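# Flip the serving platter face down onto the drying mat

## Task

Turn the serving platter, which starts face up, upside down and leave it resting face down on the drying mat, touching none of the rig's fixed parts (rails, edges, posts, braces, brackets, arm bases or mounts). From the moment the platter begins to tip, the attempt fails if it is moved quickly, or if it rotates or drops quickly after passing the point where it stands on its edge.

## Robot and tools

ROBOT. Two arms, left_arm and right_arm, face each other across a table. Each has a parallel two-finger gripper. Cameras: cam_high (overhead), cam_left_wrist and cam_right_wrist, each 672x504 pixels.

FRAME. A single scene frame covers everything: origin at the table centre, +z up, table surface at z = 0.020 m. left_arm's base is on the +y side and right_arm's on the -y side; these names do not match the left or right of any image. Positions are in metres, velocities in m/s and rad/s. Reported hand positions and orientations may be wrong by a few centimetres, worse when an arm reaches far.

GRIPPER. Fingers extend along the gripper's +x axis and close along its y axis. end_effector_position is the point between the fingers, roughly 3 to 4 cm short of the tips. Only the outer 1.5 cm of each finger pad is flat.

ROW FORMAT. Every commanded row has 16 numbers, even when only one arm should move: x, y, z, qw, qx, qy, qz, opening for left_arm, then the same eight for right_arm. x, y, z is an absolute target for that gripper's end_effector_position, and qw, qx, qy, qz (w first) is an absolute target orientation, both in the scene frame. Opening runs from -1 to +1: +1 is fully open (0.080 m), and empty fingers close fully near -0.78. Lower values add nothing. Going from open to closed takes at least about 0.6 s. To grip, command about 0.08 below the grip_measured value seen at first contact for full force, or less below it for a lighter hold. To keep an arm still, resend its last reported position, the quaternion you have been sending, and its intended opening. Do not copy back the reported quaternion, which may have drifted.

TOOLS.
execute_actions(actions, cameras): actions is a list holding one item or none. An empty list only reads the state and returns images. {"rows": [...], "steps": n} plays up to 15 rows, one per 1/30 s control step. n is 1 to 15 (default 15), and the final row repeats if n exceeds the row count. Any action needs at least 10 steps. Every target must lie within 0.6 m of that arm's last reported position along each of its gripper's axes, or the call is rejected and nothing moves. {"steps": n} with no rows waits up to 300 steps, counted from the previous result. The result is read 10 steps before an action ends, and those remaining steps run afterwards. Images come back only for an empty list or when cameras asks for them.
move(target, speed, blend, blocking, cameras): target is one 16-number row or a list of up to 15 rows. Each gripper follows a straight line to its pose, all arms finishing together, taking 0.5 to 10 s at most. speed is the top path speed in m/s, from 0.002 to 0.5 (default 0.25), with rotation capped at twice that value in rad/s. Give one number, or one per target. blend is a corner-rounding radius in m for lists (default 0 stops at each target). An opening change in the first row happens at the start, and changes in later rows happen after the arms come to rest there. blocking=false returns after about 0.5 s while motion continues. Paths do not avoid obstacles or the other arm. Grippers lag behind and can overshoot the set speed, especially with a nearly straight arm. Do not route a path close to an arm's own base, since this can flip its shoulder posture.
wait(seconds 0 to 10): lets time run and returns early if a move finishes.
stop(): brakes a running move. It needs braking distance, and the fingers keep moving.
zoom_image(camera, region [x0,y0,x1,y1], max 504x504 pixels): a closer view of that camera's latest image.
finished_scene(scene): ends and grades the current scene, given by its number, and cannot be undone.

CONTROL. At every step the commanded pose is clipped to within 70 mm and 16 degrees of the measured pose. Friction and weight may leave the hand low, short or tilted. Small moves can fail or go sideways, so check the pose after each move and correct any tilt.

RESULT LINES. Each arm reports end_effector_position, end_effector_quat_wxyz, velocities (dropped when Joint velocities read "within noise"), Joint positions (the last value is the finger gap in m), Joint torques, External joint torques (an outside push toward higher joint values lowers the reading), grip_measured (same scale as opening, about 1 mm error, and up to 0.067 narrower than a part under full squeeze), grip_effort_n (motor effort, negative when closing, not pad force), and Hand target. A move adds a "move:" line. done means within 8 mm and 2 degrees. off_target means it did not get there. held means a check, such as the inter-arm clearance check, withheld steps. blocked means the gripper stopped far from its target, and both arms then hold still. limits=paced means the pose was clipped. Neither done nor off_target tells you whether anything is touching.

AVOID. Contact torque reaching a joint's limit (waist 17.2, shoulder 21.3, elbow 21.3, wrist pitch 5.61, wrist yaw 5.59, wrist roll 5.24 N m; a held load counts toward this) stops that arm for 10 s. Long holding, stretched poses or pushing against something heat the motors. A MOTOR HOT line appears at 50 °C, and at 95 °C the arm halts for 30 to 60 s or goes limp. Never knock anything off the table, drop the platter, release it while it is moving, slam it, press hard, or let the arms collide. The clearance check does not stop the grippers from hitting each other. Loose objects may occasionally get nudged. Once the platter starts to tip, turn and lower it slowly so that it never falls or spins quickly. Joint ranges (rad): waist ±3.054, shoulder 0 to 3.142, elbow 0 to 2.356, wrist pitch ±1.571, wrist yaw ±1.571, wrist roll ±3.142.

Each tool is called after "Call:" as name(argument=value, ...) on one line, values as JSON.

## Session

Call:
execute_actions(actions=[])

Scene clock: 0.00 s of 3974.00 s.
left_arm: end_effector_position=(-0.2348, +0.1986, +0.3795) grip_measured=+1.000 grip_effort_n=n/a end_effector_quat_wxyz=(+0.487, +0.119, -0.281, -0.818) | right_arm: end_effector_position=(-0.2734, -0.2619, +0.3193) grip_measured=+1.000 grip_effort_n=n/a end_effector_quat_wxyz=(+0.429, -0.471, +0.136, +0.759)
Joint positions: left_arm=[-0.867 0.997 0.748 0.333 -0.325 0.643 0.08] | right_arm=[1.048 1.439 1.609 -1.274 0.375 0.265 0.08]
Joint velocities: within noise
Joint torques (N m): no reading
External joint torques (N m): no reading
Motor temperatures (°C): left_arm=[30 33 24 25 26 32] | right_arm=[29 26 25 29 31 28]
Heat: left arm: hottest shoulder 33 °C (+0.0 °C/min); right arm: hottest wrist yaw 31 °C (+0.0 °C/min).
Hand target: left_arm -0.2348, +0.1987, +0.3794; -0.487, -0.119, +0.281, +0.818 | right_arm -0.2734, -0.2619, +0.3188; +0.429, -0.471, +0.136, +0.758

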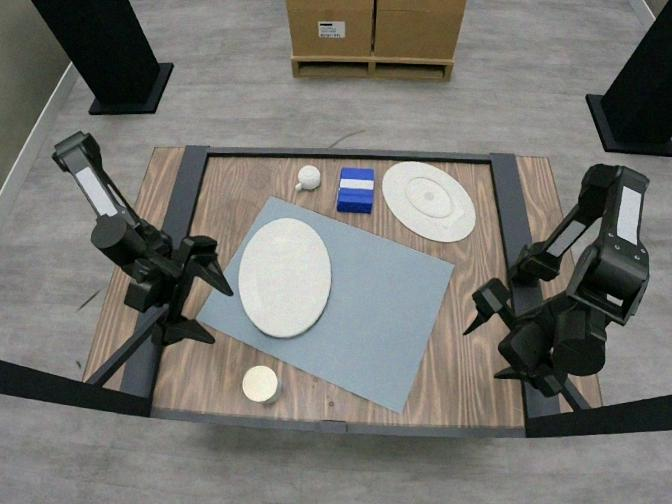

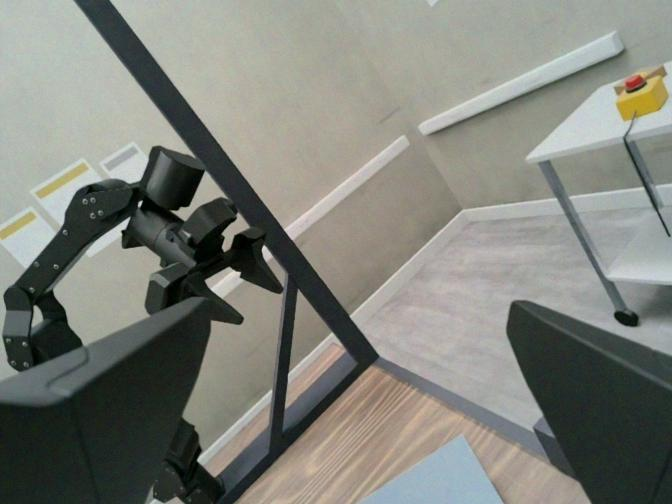

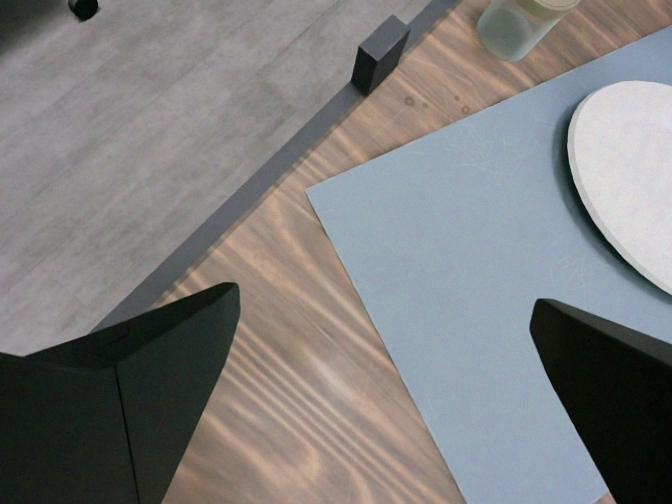

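Call:
zoom_image(camera="cam_high", region=[190, 150, 490, 420])

Call:
zoom_image(camera="cam_high", region=[370, 140, 500, 260])

Call:
zoom_image(camera="cam_high", region=[210, 200, 350, 350])

Scaled by 1.680 from the camera's 672x504 image, which has a finer 960x720 frame.

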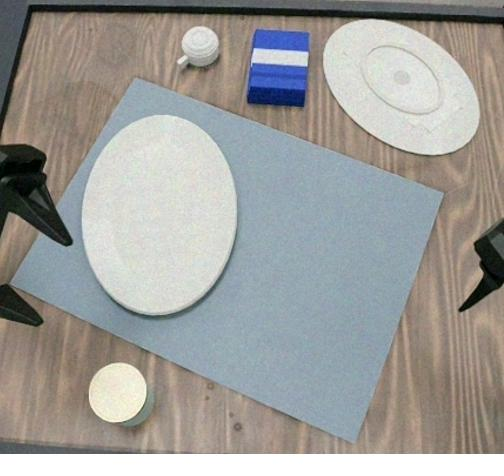

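Scaled by 3.877 from the camera's 672x504 image, which has a finer 960x720 frame.

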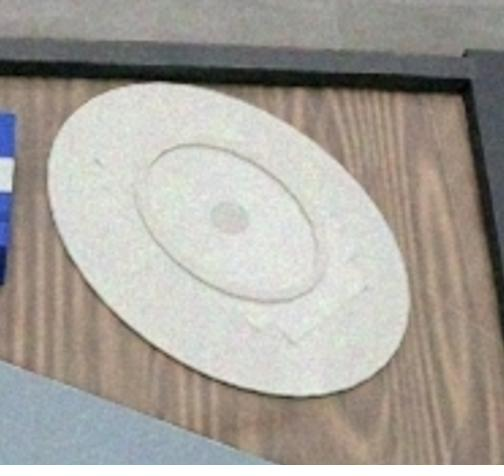

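Scaled by 3.360 from the camera's 672x504 image, which has a finer 960x720 frame.

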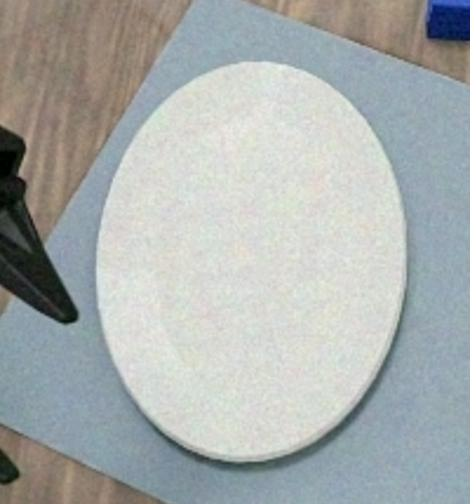

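Call:
move(target=[-0.2348,0.1987,0.3795,0.487,0.119,-0.281,-0.818,1,-0.05,-0.2,0.2,0.5965,0.380,0.5965,0.380,1])

Scene clock: 9.80 s of 3974.00 s.
left_arm: end_effector_position=(-0.2348, +0.1986, +0.3795) grip_measured=+1.000 grip_effort_n=-0.2 end_effector_quat_wxyz=(+0.487, +0.119, -0.281, -0.818) | right_arm: end_effector_position=(-0.0502, -0.1992, +0.2069) grip_measured=+1.000 grip_effort_n=-2.6 end_effector_quat_wxyz=(+0.595, +0.384, +0.592, +0.385)
Joint positions: left_arm=[-0.867 0.997 0.748 0.333 -0.325 0.643 0.08] | right_arm=[0.155 0.666 0.389 -0.151 0.157 1.638 0.08]
Joint velocities: within noise
Joint torques (N m): left_arm=[-0.1 -2.92 8.34 1.67 -0.02 -0.03] | right_arm=[-0.33 -0.8 4.72 1.65 -0.06 0.1]
External joint torques (N m): left_arm=[-0.12 0.03 1.16 -0.01 -0.04 0] | right_arm=[-0.34 0.2 -2.37 0 -0.12 0.15]
Motor temperatures (°C): left_arm=[30 33 27 28 26 32] | right_arm=[29 26 26 30 31 28]
Heat: left arm: hottest shoulder 33 °C (+0.0 °C/min); right arm: hottest wrist yaw 31 °C (+0.0 °C/min).
Hand target: left_arm -0.2348, +0.1987, +0.3796; -0.487, -0.119, +0.281, +0.818 | right_arm -0.0499, -0.2001, +0.2000; +0.596, +0.380, +0.596, +0.380
Off the commanded pose: left_arm 0.000 m, 0 deg | right_arm 0.007 m, 1 deg.
Kept back: nothing.
move: done

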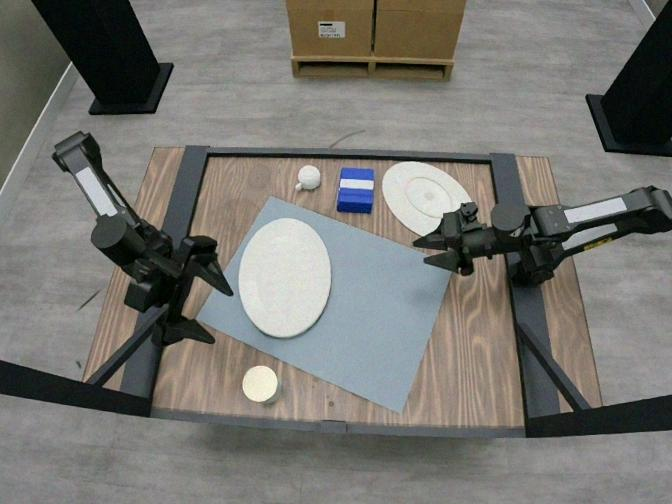

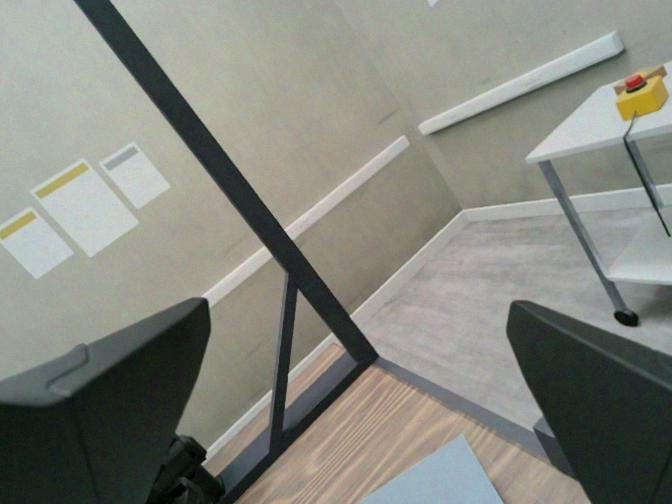

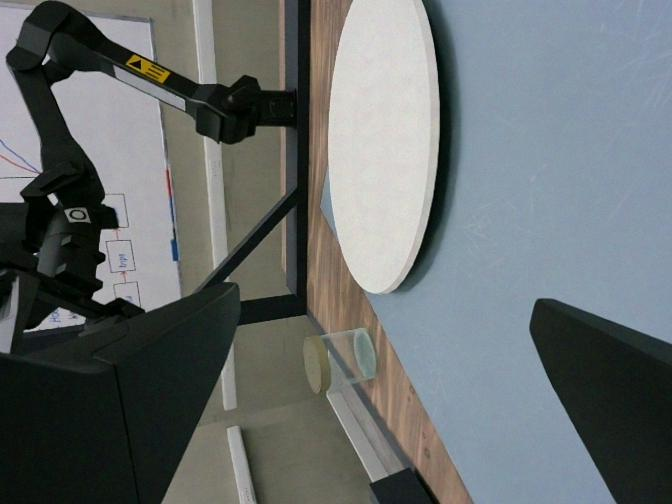

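Call:
move(target=[-0.2348,0.1987,0.3795,0.487,0.119,-0.281,-0.818,1,-0.09,-0.1,0.08,0.5965,0.380,0.5965,0.380,1])

Call:
zoom_image(camera="cam_right_wrist", region=[240, 0, 560, 504])

Call:
zoom_image(camera="cam_high", region=[220, 180, 460, 360])

Scene clock: 11.97 s of 3974.00 s.
left_arm: end_effector_position=(-0.2348, +0.1986, +0.3795) grip_measured=+1.000 grip_effort_n=-0.2 end_effector_quat_wxyz=(+0.487, +0.119, -0.281, -0.818) | right_arm: end_effector_position=(-0.0926, -0.0999, +0.0925) grip_measured=+1.000 grip_effort_n=-2.6 end_effector_quat_wxyz=(+0.586, +0.389, +0.594, +0.391)
Joint positions: left_arm=[-0.867 0.997 0.748 0.333 -0.325 0.643 0.08] | right_arm=[0.256 1.706 0.361 0.93 0.238 1.683 0.08]
Joint velocities: within noise
Joint torques (N m): left_arm=[-0.1 -2.89 8.36 1.67 -0.03 -0.03] | right_arm=[-0.54 -1.49 3.92 1.35 0.22 0.08]
External joint torques (N m): left_arm=[-0.1 0.03 1.21 0 -0.04 0] | right_arm=[-0.5 3.77 -0.31 -0.33 0.13 0.13]
Motor temperatures (°C): left_arm=[30 33 28 28 26 32] | right_arm=[29 26 26 30 31 28]
Heat: left arm: hottest shoulder 33 °C (+0.0 °C/min); right arm: hottest wrist yaw 31 °C (+0.0 °C/min).
Hand target: left_arm -0.2348, +0.1987, +0.3796; -0.487, -0.119, +0.281, +0.818 | right_arm -0.0899, -0.1006, +0.0803; +0.596, +0.380, +0.596, +0.380
Off the commanded pose: left_arm 0.000 m, 0 deg | right_arm 0.013 m, 2 deg.
Kept back: nothing.
move: off_target (right_arm)

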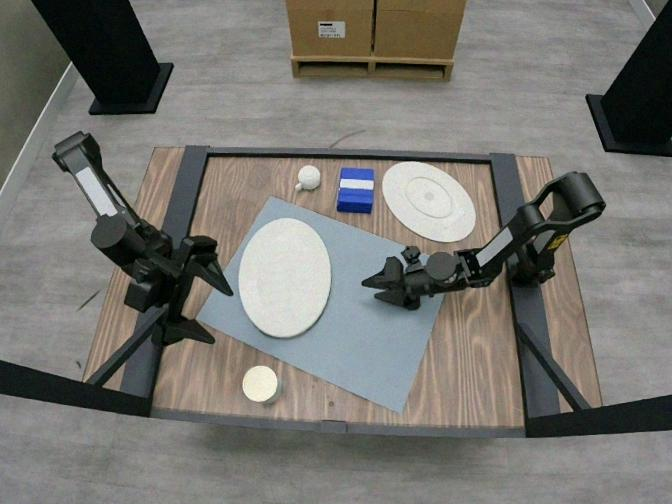

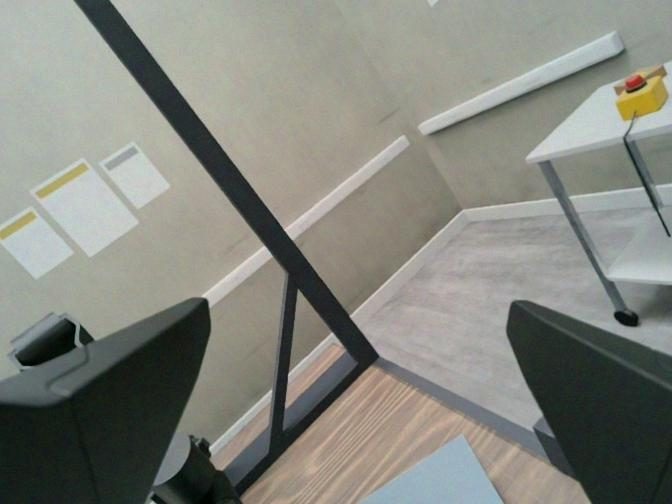

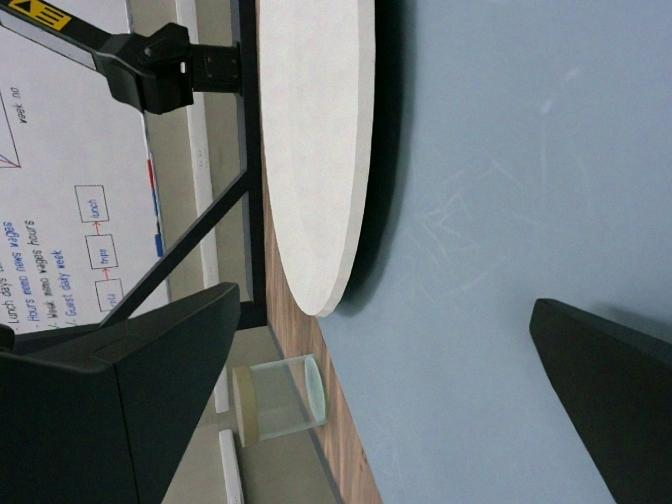

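Scaled by 1.000.

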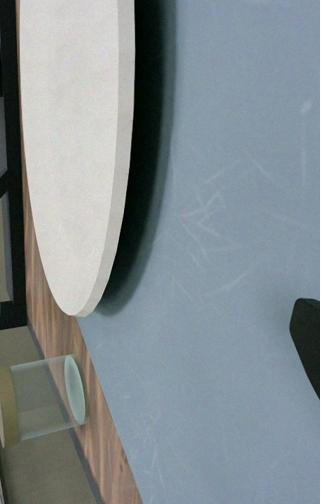

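Scaled by 2.100 from the camera's 672x504 image, which has a finer 960x720 frame.

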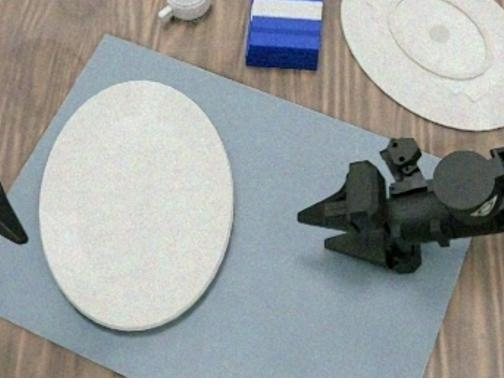

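Call:
move(target=[-0.2348,0.1987,0.3795,0.487,0.119,-0.281,-0.818,1,-0.068,-0.065,0.06,0.5965,0.380,0.5965,0.380,0.3], speed=0.1)

Call:
zoom_image(camera="cam_high", region=[280, 220, 400, 340])

Scene clock: 14.30 s of 3974.00 s.
left_arm: end_effector_position=(-0.2348, +0.1986, +0.3795) grip_measured=+1.000 grip_effort_n=-0.2 end_effector_quat_wxyz=(+0.487, +0.119, -0.281, -0.818) | right_arm: end_effector_position=(-0.0938, -0.1003, +0.0946) grip_measured=+0.304 grip_effort_n=-18.8 end_effector_quat_wxyz=(+0.562, +0.381, +0.610, +0.409)
Joint positions: left_arm=[-0.867 0.997 0.748 0.333 -0.325 0.643 0.08] | right_arm=[0.219 1.709 0.343 0.978 0.138 1.664 0.049]
Joint velocities: within noise
Joint torques (N m): left_arm=[-0.03 -2.88 8.37 1.65 0.02 -0.03] | right_arm=[-1.36 -2.17 4.97 1.59 0.1 -0.14]
External joint torques (N m): left_arm=[-0.01 0.09 1.15 -0.04 -0.01 0] | right_arm=[-1.37 3.06 0.87 -0.09 0.05 -0.09]
Motor temperatures (°C): left_arm=[30 33 28 29 26 32] | right_arm=[29 27 27 31 31 28]
Heat: left arm: hottest shoulder 33 °C (+0.0 °C/min); right arm: hottest wrist pitch 31 °C (+8.4 °C/min).
Hand target: left_arm -0.2348, +0.1986, +0.3795; -0.487, -0.119, +0.281, +0.818 | right_arm -0.0884, -0.0963, +0.0882; +0.570, +0.380, +0.608, +0.401
Off the commanded pose: left_arm 0.000 m, 0 deg | right_arm 0.056 m, 5 deg.
Kept back: nothing.
move: blocked (right_arm; both arms now hold where they are)

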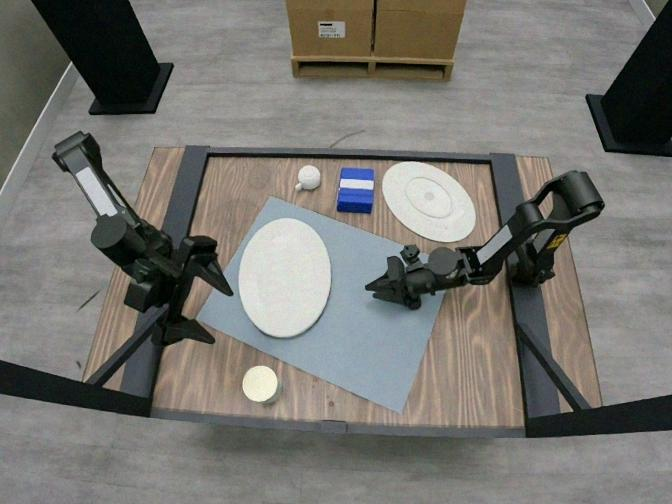

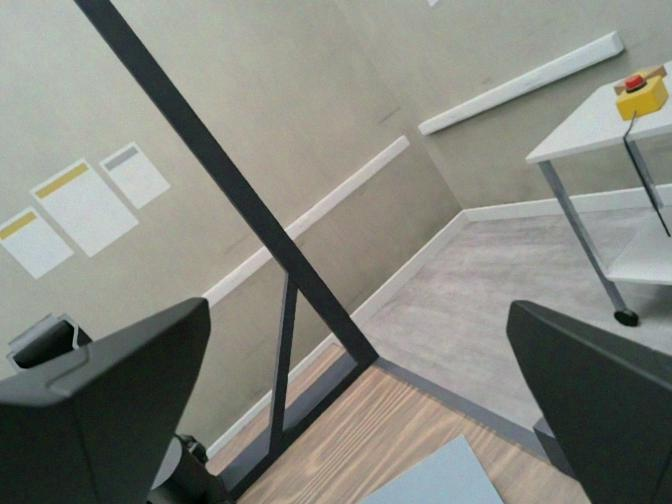

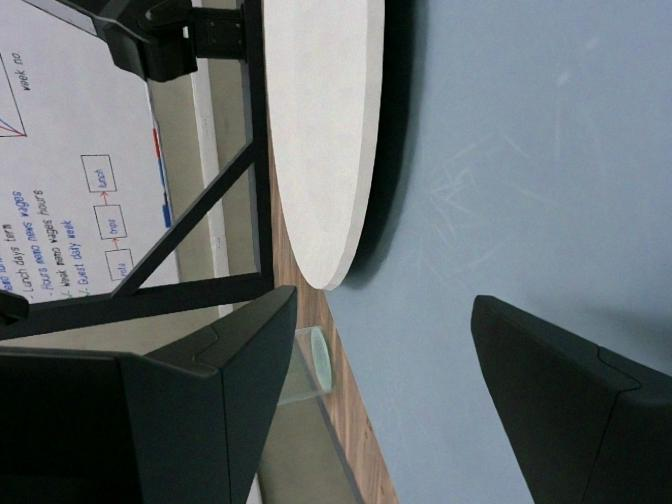

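Scaled by 4.200 from the camera's 672x504 image, which has a finer 960x720 frame.

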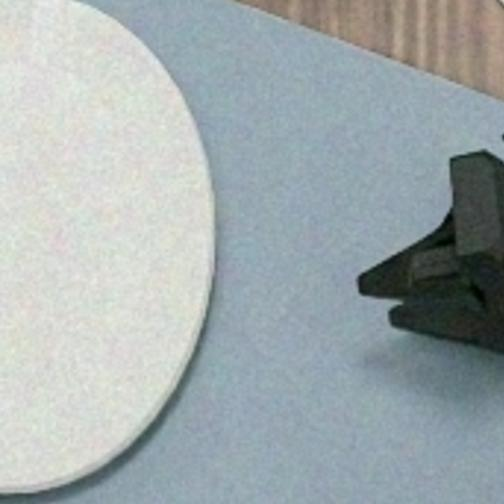

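Call:
zoom_image(camera="cam_high", region=[360, 160, 620, 340])

Scaled by 1.938 from the camera's 672x504 image, which has a finer 960x720 frame.

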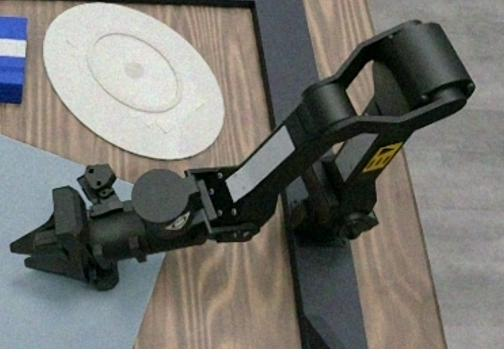

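Call:
move(target=[[-0.2348,0.1987,0.3795,0.487,0.119,-0.281,-0.818,1,-0.075,-0.08,0.14,0.5965,0.380,0.5965,0.380,0.3],[-0.2348,0.1987,0.3795,0.487,0.119,-0.281,-0.818,1,-0.075,-0.06,0.12,0.5965,0.380,0.5965,0.380,0.3]], speed=0.15)

Call:
zoom_image(camera="cam_high", region=[260, 160, 600, 340])

Scene clock: 18.17 s of 3974.00 s.
left_arm: end_effector_position=(-0.2348, +0.1986, +0.3795) grip_measured=+1.000 grip_effort_n=-0.2 end_effector_quat_wxyz=(+0.487, +0.119, -0.281, -0.818) | right_arm: end_effector_position=(-0.0751, -0.0631, +0.1199) grip_measured=+0.304 grip_effort_n=-18.8 end_effector_quat_wxyz=(+0.597, +0.380, +0.597, +0.378)
Joint positions: left_arm=[-0.867 0.997 0.748 0.333 -0.325 0.643 0.08] | right_arm=[0.16 1.653 0.543 0.665 0.161 1.649 0.049]
Joint velocities: within noise
Joint torques (N m): left_arm=[-0.1 -2.92 8.35 1.67 -0.03 -0.03] | right_arm=[-0.14 -5.94 5.4 1.63 -0.04 -0.19]
External joint torques (N m): left_arm=[-0.1 -0.11 1.32 0.04 -0.05 0] | right_arm=[-0.13 -0.01 0.11 -0.05 -0.11 -0.14]
Motor temperatures (°C): left_arm=[30 33 29 29 26 32] | right_arm=[29 27 27 31 31 28]
Heat: left arm: hottest shoulder 33 °C (+0.0 °C/min); right arm: hottest wrist pitch 31 °C (+6.6 °C/min).
Hand target: left_arm -0.2348, +0.1987, +0.3796; -0.487, -0.119, +0.281, +0.818 | right_arm -0.0750, -0.0600, +0.1200; +0.596, +0.380, +0.596, +0.380
Off the commanded pose: left_arm 0.000 m, 0 deg | right_arm 0.003 m, 0 deg.
Kept back: nothing.
move: done

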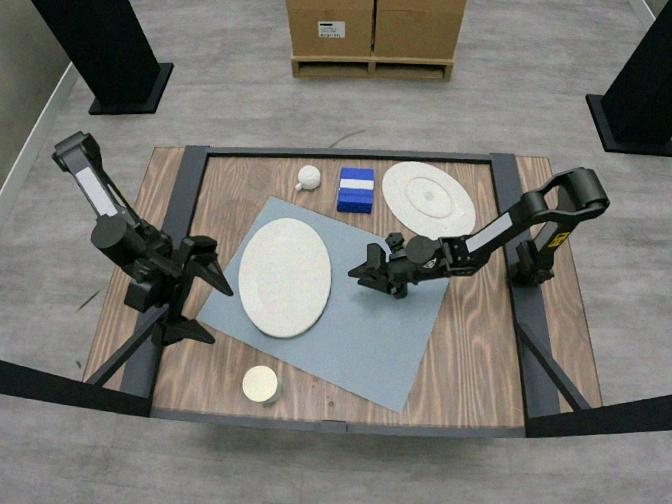

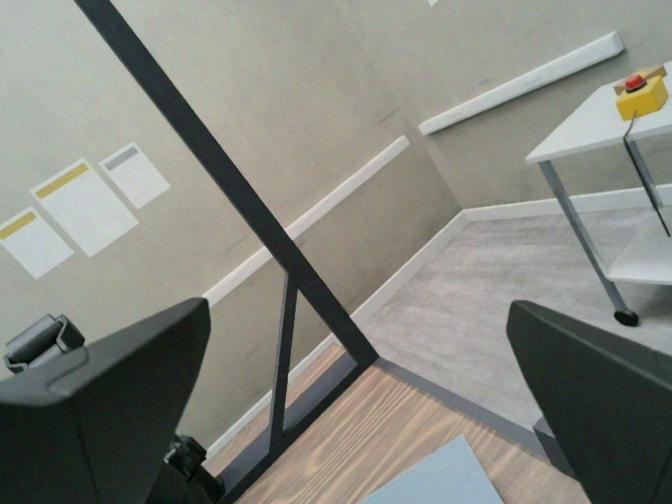

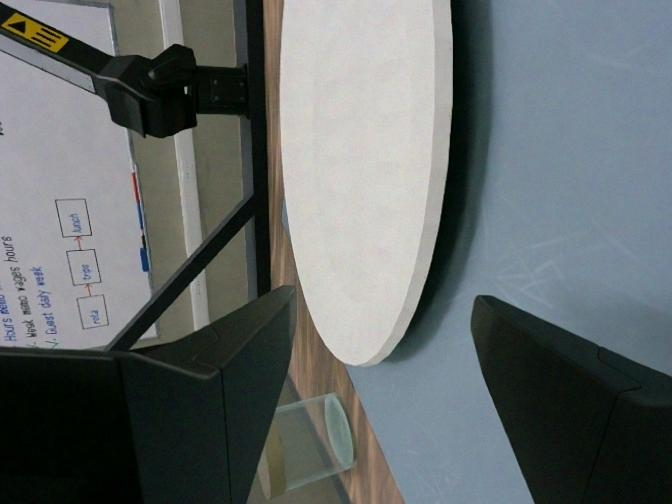

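Scaled by 1.482 from the camera's 672x504 image, which has a finer 960x720 frame.

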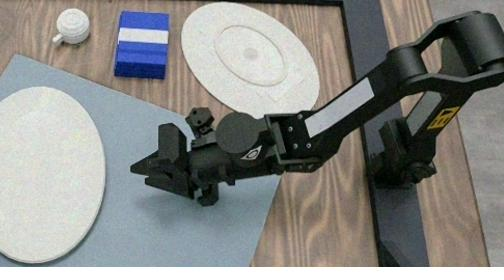

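Call:
move(target=[-0.2348,0.1987,0.3795,0.487,0.119,-0.281,-0.818,1,-0.07,-0.04,0.085,0.5965,0.380,0.5965,0.380,0.3], speed=0.1)

Call:
zoom_image(camera="cam_high", region=[280, 200, 480, 340])

Scene clock: 19.40 s of 3974.00 s.
left_arm: end_effector_position=(-0.2348, +0.1986, +0.3795) grip_measured=+1.000 grip_effort_n=-0.2 end_effector_quat_wxyz=(+0.487, +0.119, -0.281, -0.818) | right_arm: end_effector_position=(-0.0720, -0.0408, +0.0940) grip_measured=+0.304 grip_effort_n=-18.4 end_effector_quat_wxyz=(+0.591, +0.386, +0.594, +0.386)
Joint positions: left_arm=[-0.867 0.997 0.748 0.333 -0.325 0.643 0.08] | right_arm=[0.134 1.843 0.585 0.839 0.134 1.634 0.049]
Joint velocities: within noise
Joint torques (N m): left_arm=[-0.1 -2.9 8.35 1.67 -0.03 -0.03] | right_arm=[-0.35 -4.96 4.24 1.35 -0.06 -0.15]
External joint torques (N m): left_arm=[-0.13 0.05 1.17 -0.01 -0.04 0] | right_arm=[-0.34 1.67 -0.36 -0.31 -0.12 -0.11]
Motor temperatures (°C): left_arm=[30 33 29 29 26 32] | right_arm=[29 27 27 31 31 28]
Heat: left arm: hottest shoulder 33 °C (+0.0 °C/min); right arm: hottest wrist pitch 31 °C (+6.2 °C/min).
Hand target: left_arm -0.2348, +0.1987, +0.3796; -0.487, -0.119, +0.281, +0.818 | right_arm -0.0699, -0.0403, +0.0851; +0.596, +0.380, +0.596, +0.380
Off the commanded pose: left_arm 0.000 m, 0 deg | right_arm 0.009 m, 1 deg.
Kept back: nothing.
move: off_target (right_arm)

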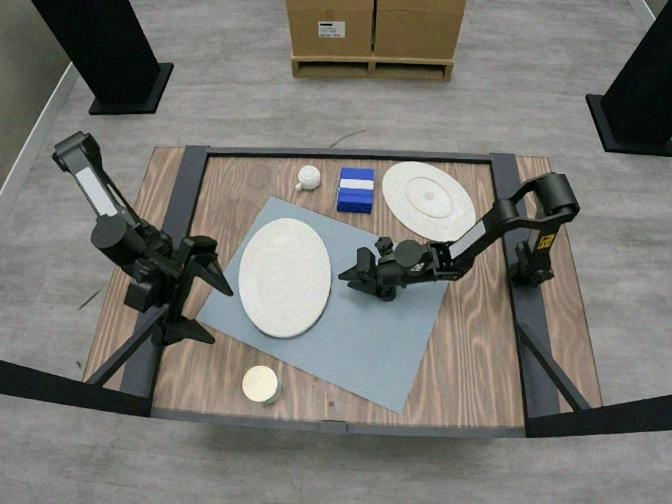

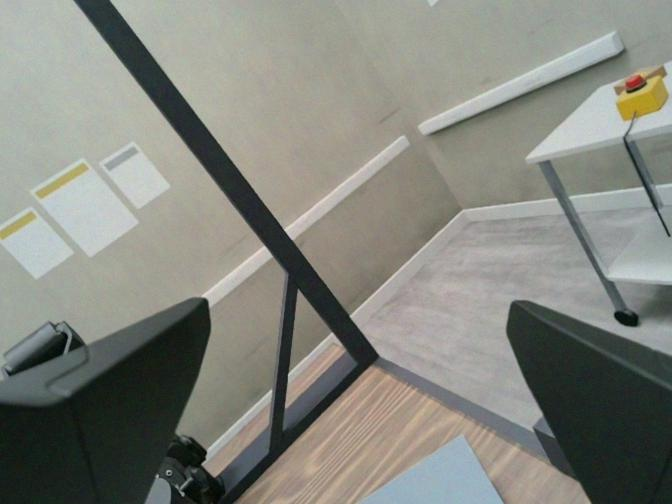

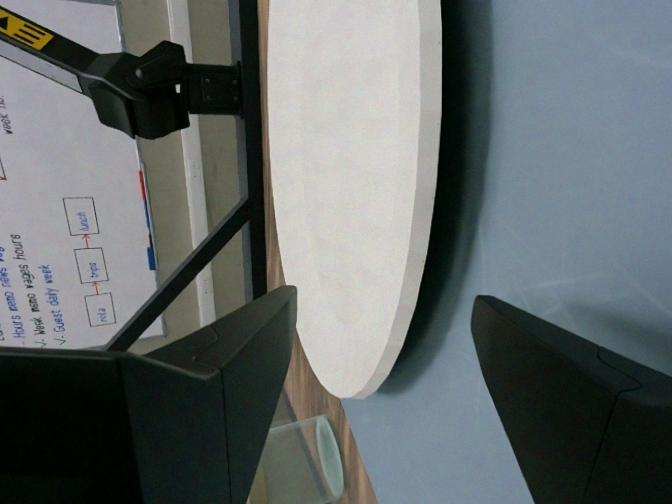

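Scaled by 2.520 from the camera's 672x504 image, which has a finer 960x720 frame.

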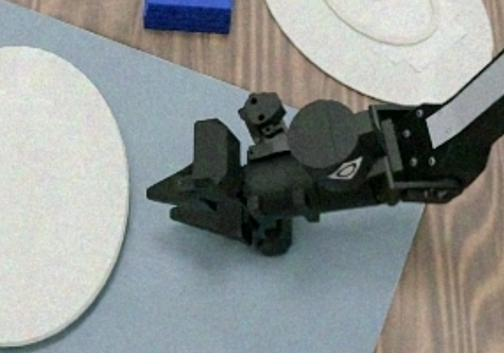

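Call:
move(target=[-0.2348,0.1987,0.3795,0.487,0.119,-0.281,-0.818,1,-0.06,-0.04,0.05,0.5965,0.380,0.5965,0.380,0.3], speed=0.06)

Call:
zoom_image(camera="cam_high", region=[280, 200, 480, 340])

Scene clock: 21.87 s of 3974.00 s.
left_arm: end_effector_position=(-0.2348, +0.1986, +0.3795) grip_measured=+1.000 grip_effort_n=-0.2 end_effector_quat_wxyz=(+0.487, +0.119, -0.281, -0.818) | right_arm: end_effector_position=(-0.0720, -0.0464, +0.0996) grip_measured=+0.304 grip_effort_n=-18.4 end_effector_quat_wxyz=(+0.567, +0.409, +0.582, +0.415)
Joint positions: left_arm=[-0.867 0.997 0.748 0.333 -0.325 0.643 0.08] | right_arm=[0.129 1.868 0.523 1.017 0.114 1.624 0.049]
Joint velocities: within noise
Joint torques (N m): left_arm=[-0.04 -2.86 8.36 1.65 0.01 -0.02] | right_arm=[-0.74 -4.83 3.82 1.42 0.07 -0.04]
External joint torques (N m): left_arm=[-0.04 0.03 1.24 -0.01 -0.01 0.01] | right_arm=[-0.76 1.73 -0.39 -0.28 0.03 0.01]
Motor temperatures (°C): left_arm=[30 33 30 30 26 32] | right_arm=[29 27 28 32 31 28]
Heat: left arm: hottest shoulder 33 °C (+0.0 °C/min); right arm: hottest wrist pitch 32 °C (+8.2 °C/min).
Hand target: left_arm -0.2348, +0.1986, +0.3795; -0.487, -0.119, +0.281, +0.818 | right_arm -0.0696, -0.0461, +0.0916; +0.573, +0.405, +0.584, +0.408
Off the commanded pose: left_arm 0.000 m, 0 deg | right_arm 0.051 m, 6 deg.
Kept back: nothing.
move: blocked (right_arm; both arms now hold where they are)

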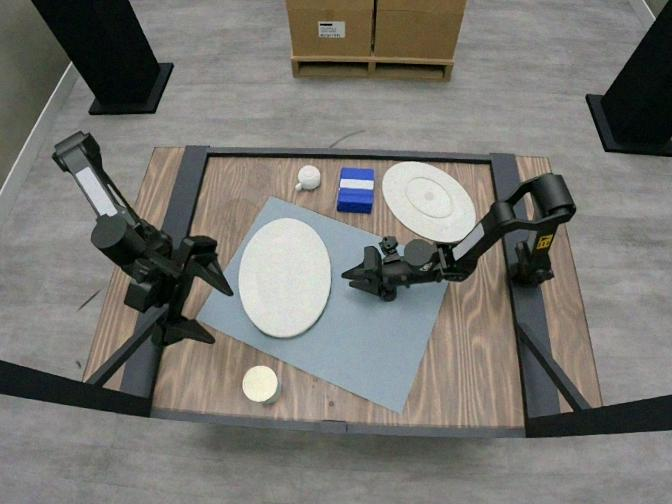

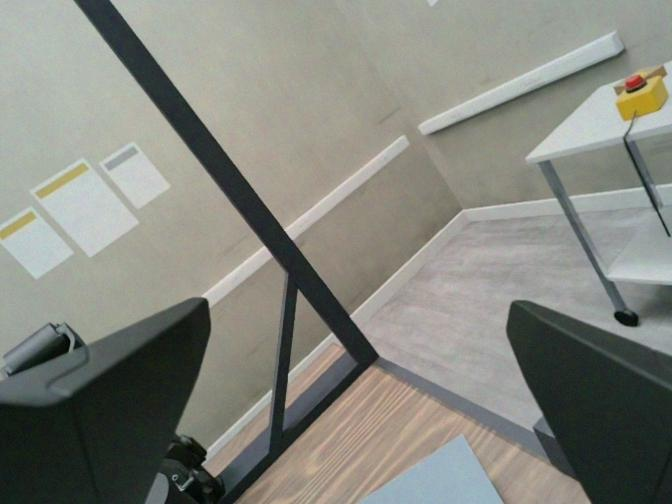

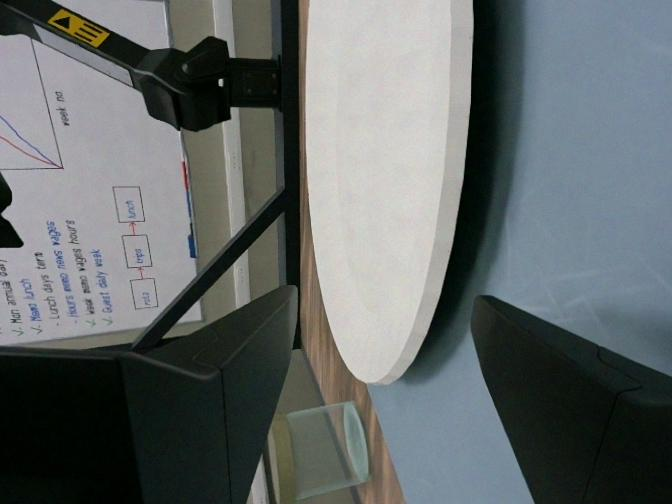

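Scaled by 2.520 from the camera's 672x504 image, which has a finer 960x720 frame.

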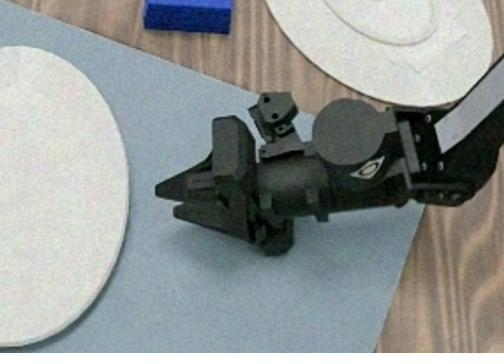

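Call:
move(target=[[-0.2348,0.1987,0.3795,0.487,0.119,-0.281,-0.818,1,-0.06,-0.05,0.12,0.6355,0.3099,0.6355,0.3099,0.3],[-0.2348,0.1987,0.3795,0.487,0.119,-0.281,-0.818,1,-0.06,-0.03,0.085,0.6355,0.3099,0.6355,0.3099,0.3]], speed=0.12)

Call:
zoom_image(camera="cam_high", region=[280, 200, 480, 340])

Scene clock: 26.13 s of 3974.00 s.
left_arm: end_effector_position=(-0.2348, +0.1986, +0.3795) grip_measured=+1.000 grip_effort_n=-0.2 end_effector_quat_wxyz=(+0.487, +0.119, -0.281, -0.818) | right_arm: end_effector_position=(-0.0603, -0.0330, +0.0859) grip_measured=+0.304 grip_effort_n=-18.8 end_effector_quat_wxyz=(+0.637, +0.309, +0.634, +0.310)
Joint positions: left_arm=[-0.867 0.997 0.748 0.333 -0.325 0.643 0.08] | right_arm=[0.087 1.8 0.77 0.363 0.083 1.632 0.049]
Joint velocities: within noise
Joint torques (N m): left_arm=[-0.1 -2.91 8.36 1.66 -0.03 -0.03] | right_arm=[-0.45 -7.37 5.67 1.46 -0.03 -0.03]
External joint torques (N m): left_arm=[-0.11 0.03 1.21 0 -0.04 0] | right_arm=[-0.46 -0.15 0.23 -0.07 -0.1 0.01]
Motor temperatures (°C): left_arm=[30 33 31 30 26 32] | right_arm=[29 27 28 32 31 28]
Heat: left arm: hottest shoulder 33 °C (+0.0 °C/min); right arm: hottest wrist pitch 32 °C (+6.9 °C/min).
Hand target: left_arm -0.2348, +0.1987, +0.3796; -0.487, -0.119, +0.281, +0.818 | right_arm -0.0600, -0.0301, +0.0850; +0.636, +0.310, +0.636, +0.310
Off the commanded pose: left_arm 0.000 m, 0 deg | right_arm 0.003 m, 0 deg.
Kept back: nothing.
move: done

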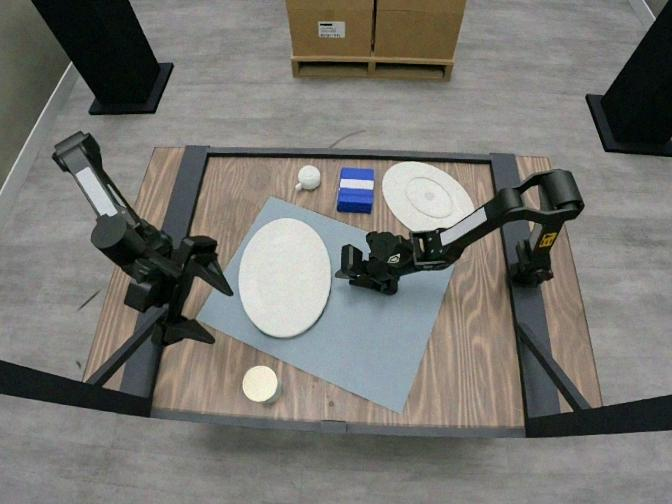

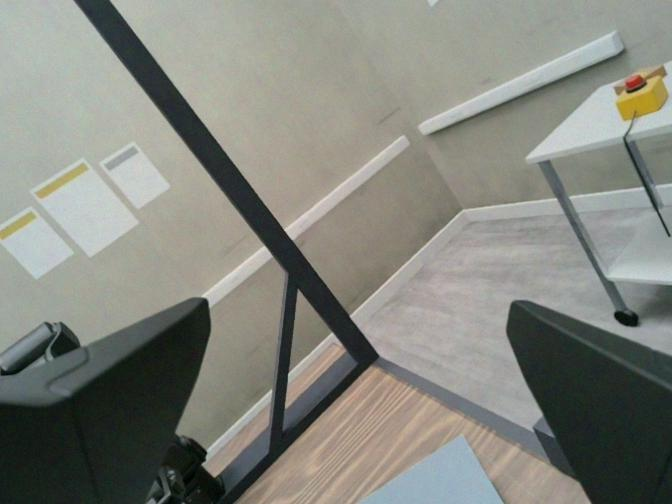

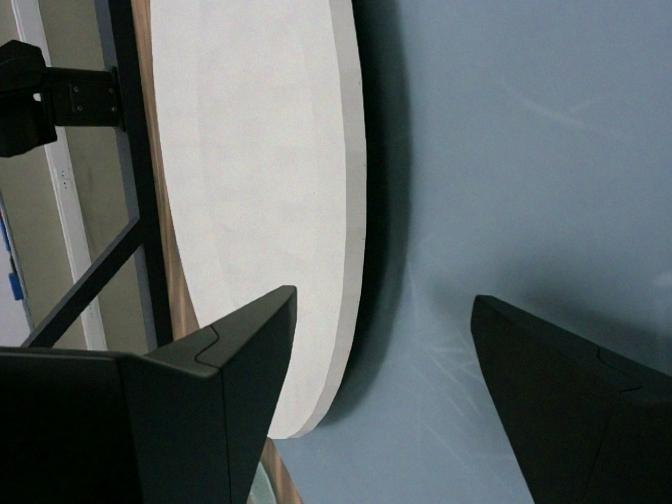

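Scaled by 2.520 from the camera's 672x504 image, which has a finer 960x720 frame.

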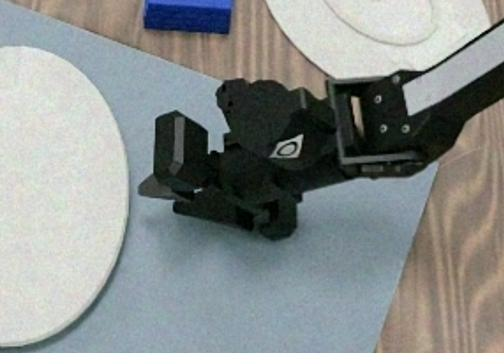

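Call:
move(target=[-0.2348,0.1987,0.3795,0.487,0.119,-0.281,-0.818,1,-0.048,-0.009,0.07,0.6355,0.3099,0.6355,0.3099,0.3], speed=0.06)

Call:
zoom_image(camera="cam_high", region=[280, 200, 480, 340])

Scene clock: 29.47 s of 3974.00 s.
left_arm: end_effector_position=(-0.2348, +0.1986, +0.3795) grip_measured=+1.000 grip_effort_n=-0.2 end_effector_quat_wxyz=(+0.487, +0.119, -0.281, -0.818) | right_arm: end_effector_position=(-0.0507, -0.0111, +0.0768) grip_measured=+0.304 grip_effort_n=-18.8 end_effector_quat_wxyz=(+0.633, +0.313, +0.635, +0.314)
Joint positions: left_arm=[-0.867 0.997 0.748 0.333 -0.325 0.643 0.08] | right_arm=[0.048 1.895 0.838 0.404 0.048 1.61 0.049]
Joint velocities: within noise
Joint torques (N m): left_arm=[-0.11 -2.9 8.35 1.67 -0.03 -0.03] | right_arm=[-0.71 -6.46 5.39 1.44 -0.02 -0.24]
External joint torques (N m): left_arm=[-0.09 0.02 1.26 0.01 -0.04 0] | right_arm=[-0.78 1.15 0.16 -0.04 -0.06 -0.21]
Motor temperatures (°C): left_arm=[30 33 31 30 26 32] | right_arm=[29 28 28 32 31 28]
Heat: left arm: hottest shoulder 33 °C (+0.0 °C/min); right arm: hottest wrist pitch 32 °C (+6.1 °C/min).
Hand target: left_arm -0.2348, +0.1987, +0.3796; -0.487, -0.119, +0.281, +0.818 | right_arm -0.0480, -0.0093, +0.0700; +0.636, +0.310, +0.636, +0.310
Off the commanded pose: left_arm 0.000 m, 0 deg | right_arm 0.008 m, 1 deg.
Kept back: nothing.
move: done

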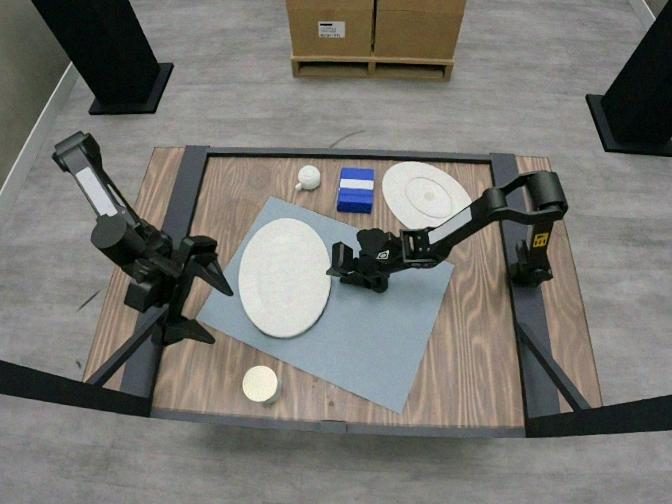

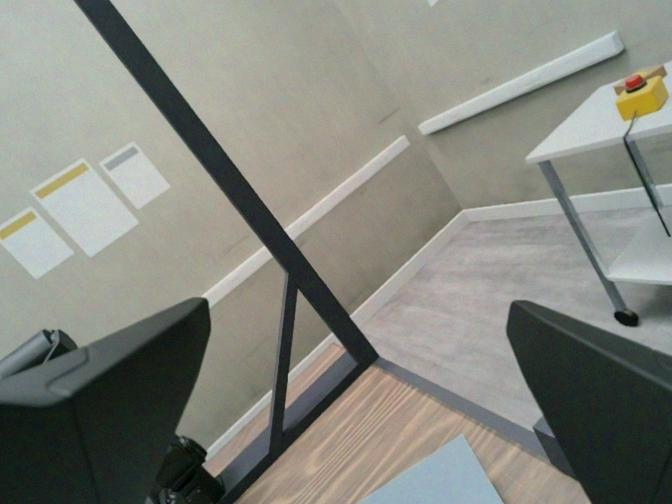

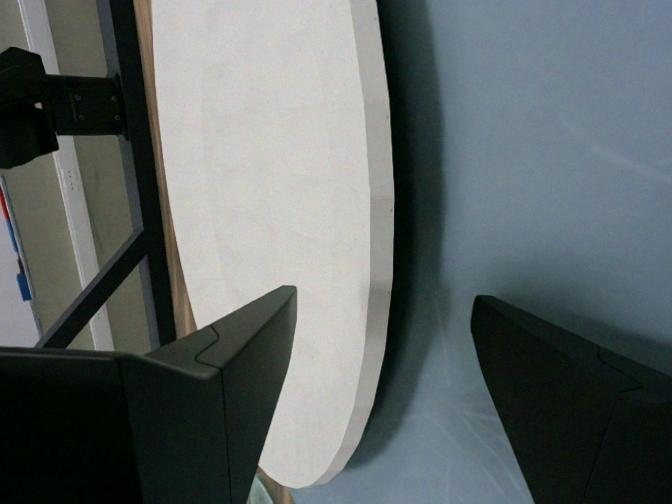

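Scaled by 2.520 from the camera's 672x504 image, which has a finer 960x720 frame.

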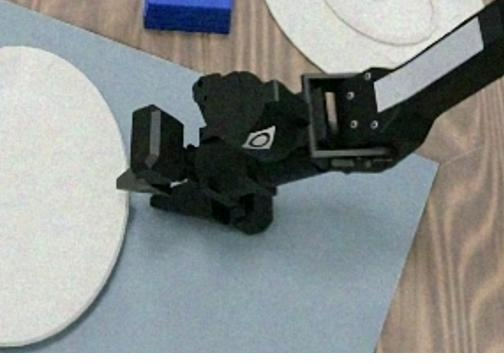

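Call:
move(target=[-0.2348,0.1987,0.3795,0.487,0.119,-0.281,-0.818,1,-0.043,0.012,0.055,0.6355,0.3099,0.6355,0.3099,0.3], speed=0.05)

Call:
zoom_image(camera="cam_high", region=[280, 200, 480, 340])

Scene clock: 30.67 s of 3974.00 s.
left_arm: end_effector_position=(-0.2348, +0.1986, +0.3795) grip_measured=+1.000 grip_effort_n=-0.2 end_effector_quat_wxyz=(+0.487, +0.119, -0.281, -0.818) | right_arm: end_effector_position=(-0.0494, -0.0091, +0.0681) grip_measured=+0.304 grip_effort_n=-18.8 end_effector_quat_wxyz=(+0.636, +0.303, +0.641, +0.305)
Joint positions: left_arm=[-0.867 0.997 0.748 0.333 -0.325 0.643 0.08] | right_arm=[0.042 1.923 0.861 0.379 0.038 1.607 0.049]
Joint velocities: within noise
Joint torques (N m): left_arm=[-0.11 -2.91 8.36 1.67 -0.03 -0.03] | right_arm=[-1.71 1.39 10.18 4.75 -0.14 -0.44]
External joint torques (N m): left_arm=[-0.07 -0.11 1.32 0.04 -0.05 0] | right_arm=[-1.72 9.3 4.92 3.25 -0.18 -0.4]
Motor temperatures (°C): left_arm=[30 33 31 31 26 32] | right_arm=[29 28 28 33 31 28]
Heat: left arm: hottest shoulder 33 °C (+0.0 °C/min); right arm: hottest wrist pitch 33 °C (+7.8 °C/min).
Hand target: left_arm -0.2348, +0.1987, +0.3796; -0.487, -0.119, +0.281, +0.818 | right_arm -0.0428, +0.0088, +0.0557; +0.636, +0.310, +0.636, +0.310
Off the commanded pose: left_arm 0.000 m, 0 deg | right_arm 0.026 m, 1 deg.
Kept back: nothing.
move: off_target (right_arm)

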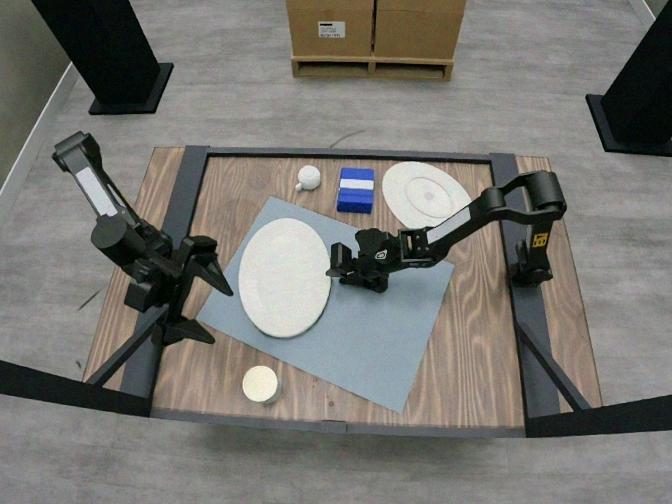

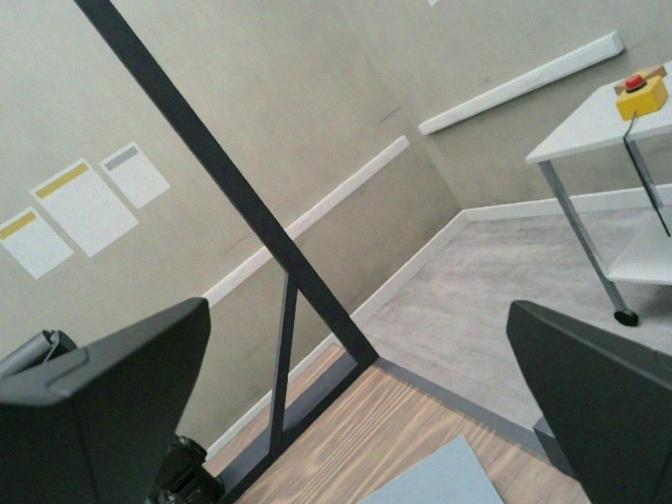

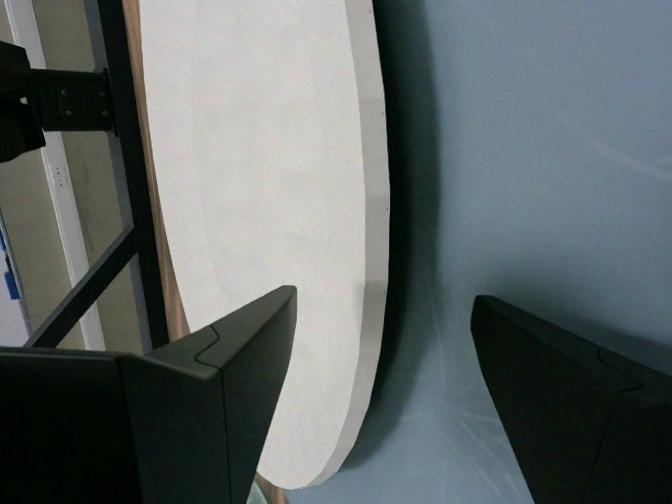

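Scaled by 2.520 from the camera's 672x504 image, which has a finer 960x720 frame.

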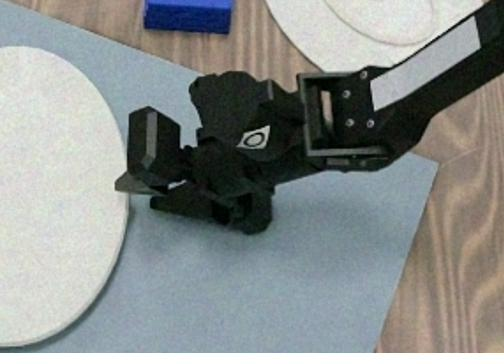

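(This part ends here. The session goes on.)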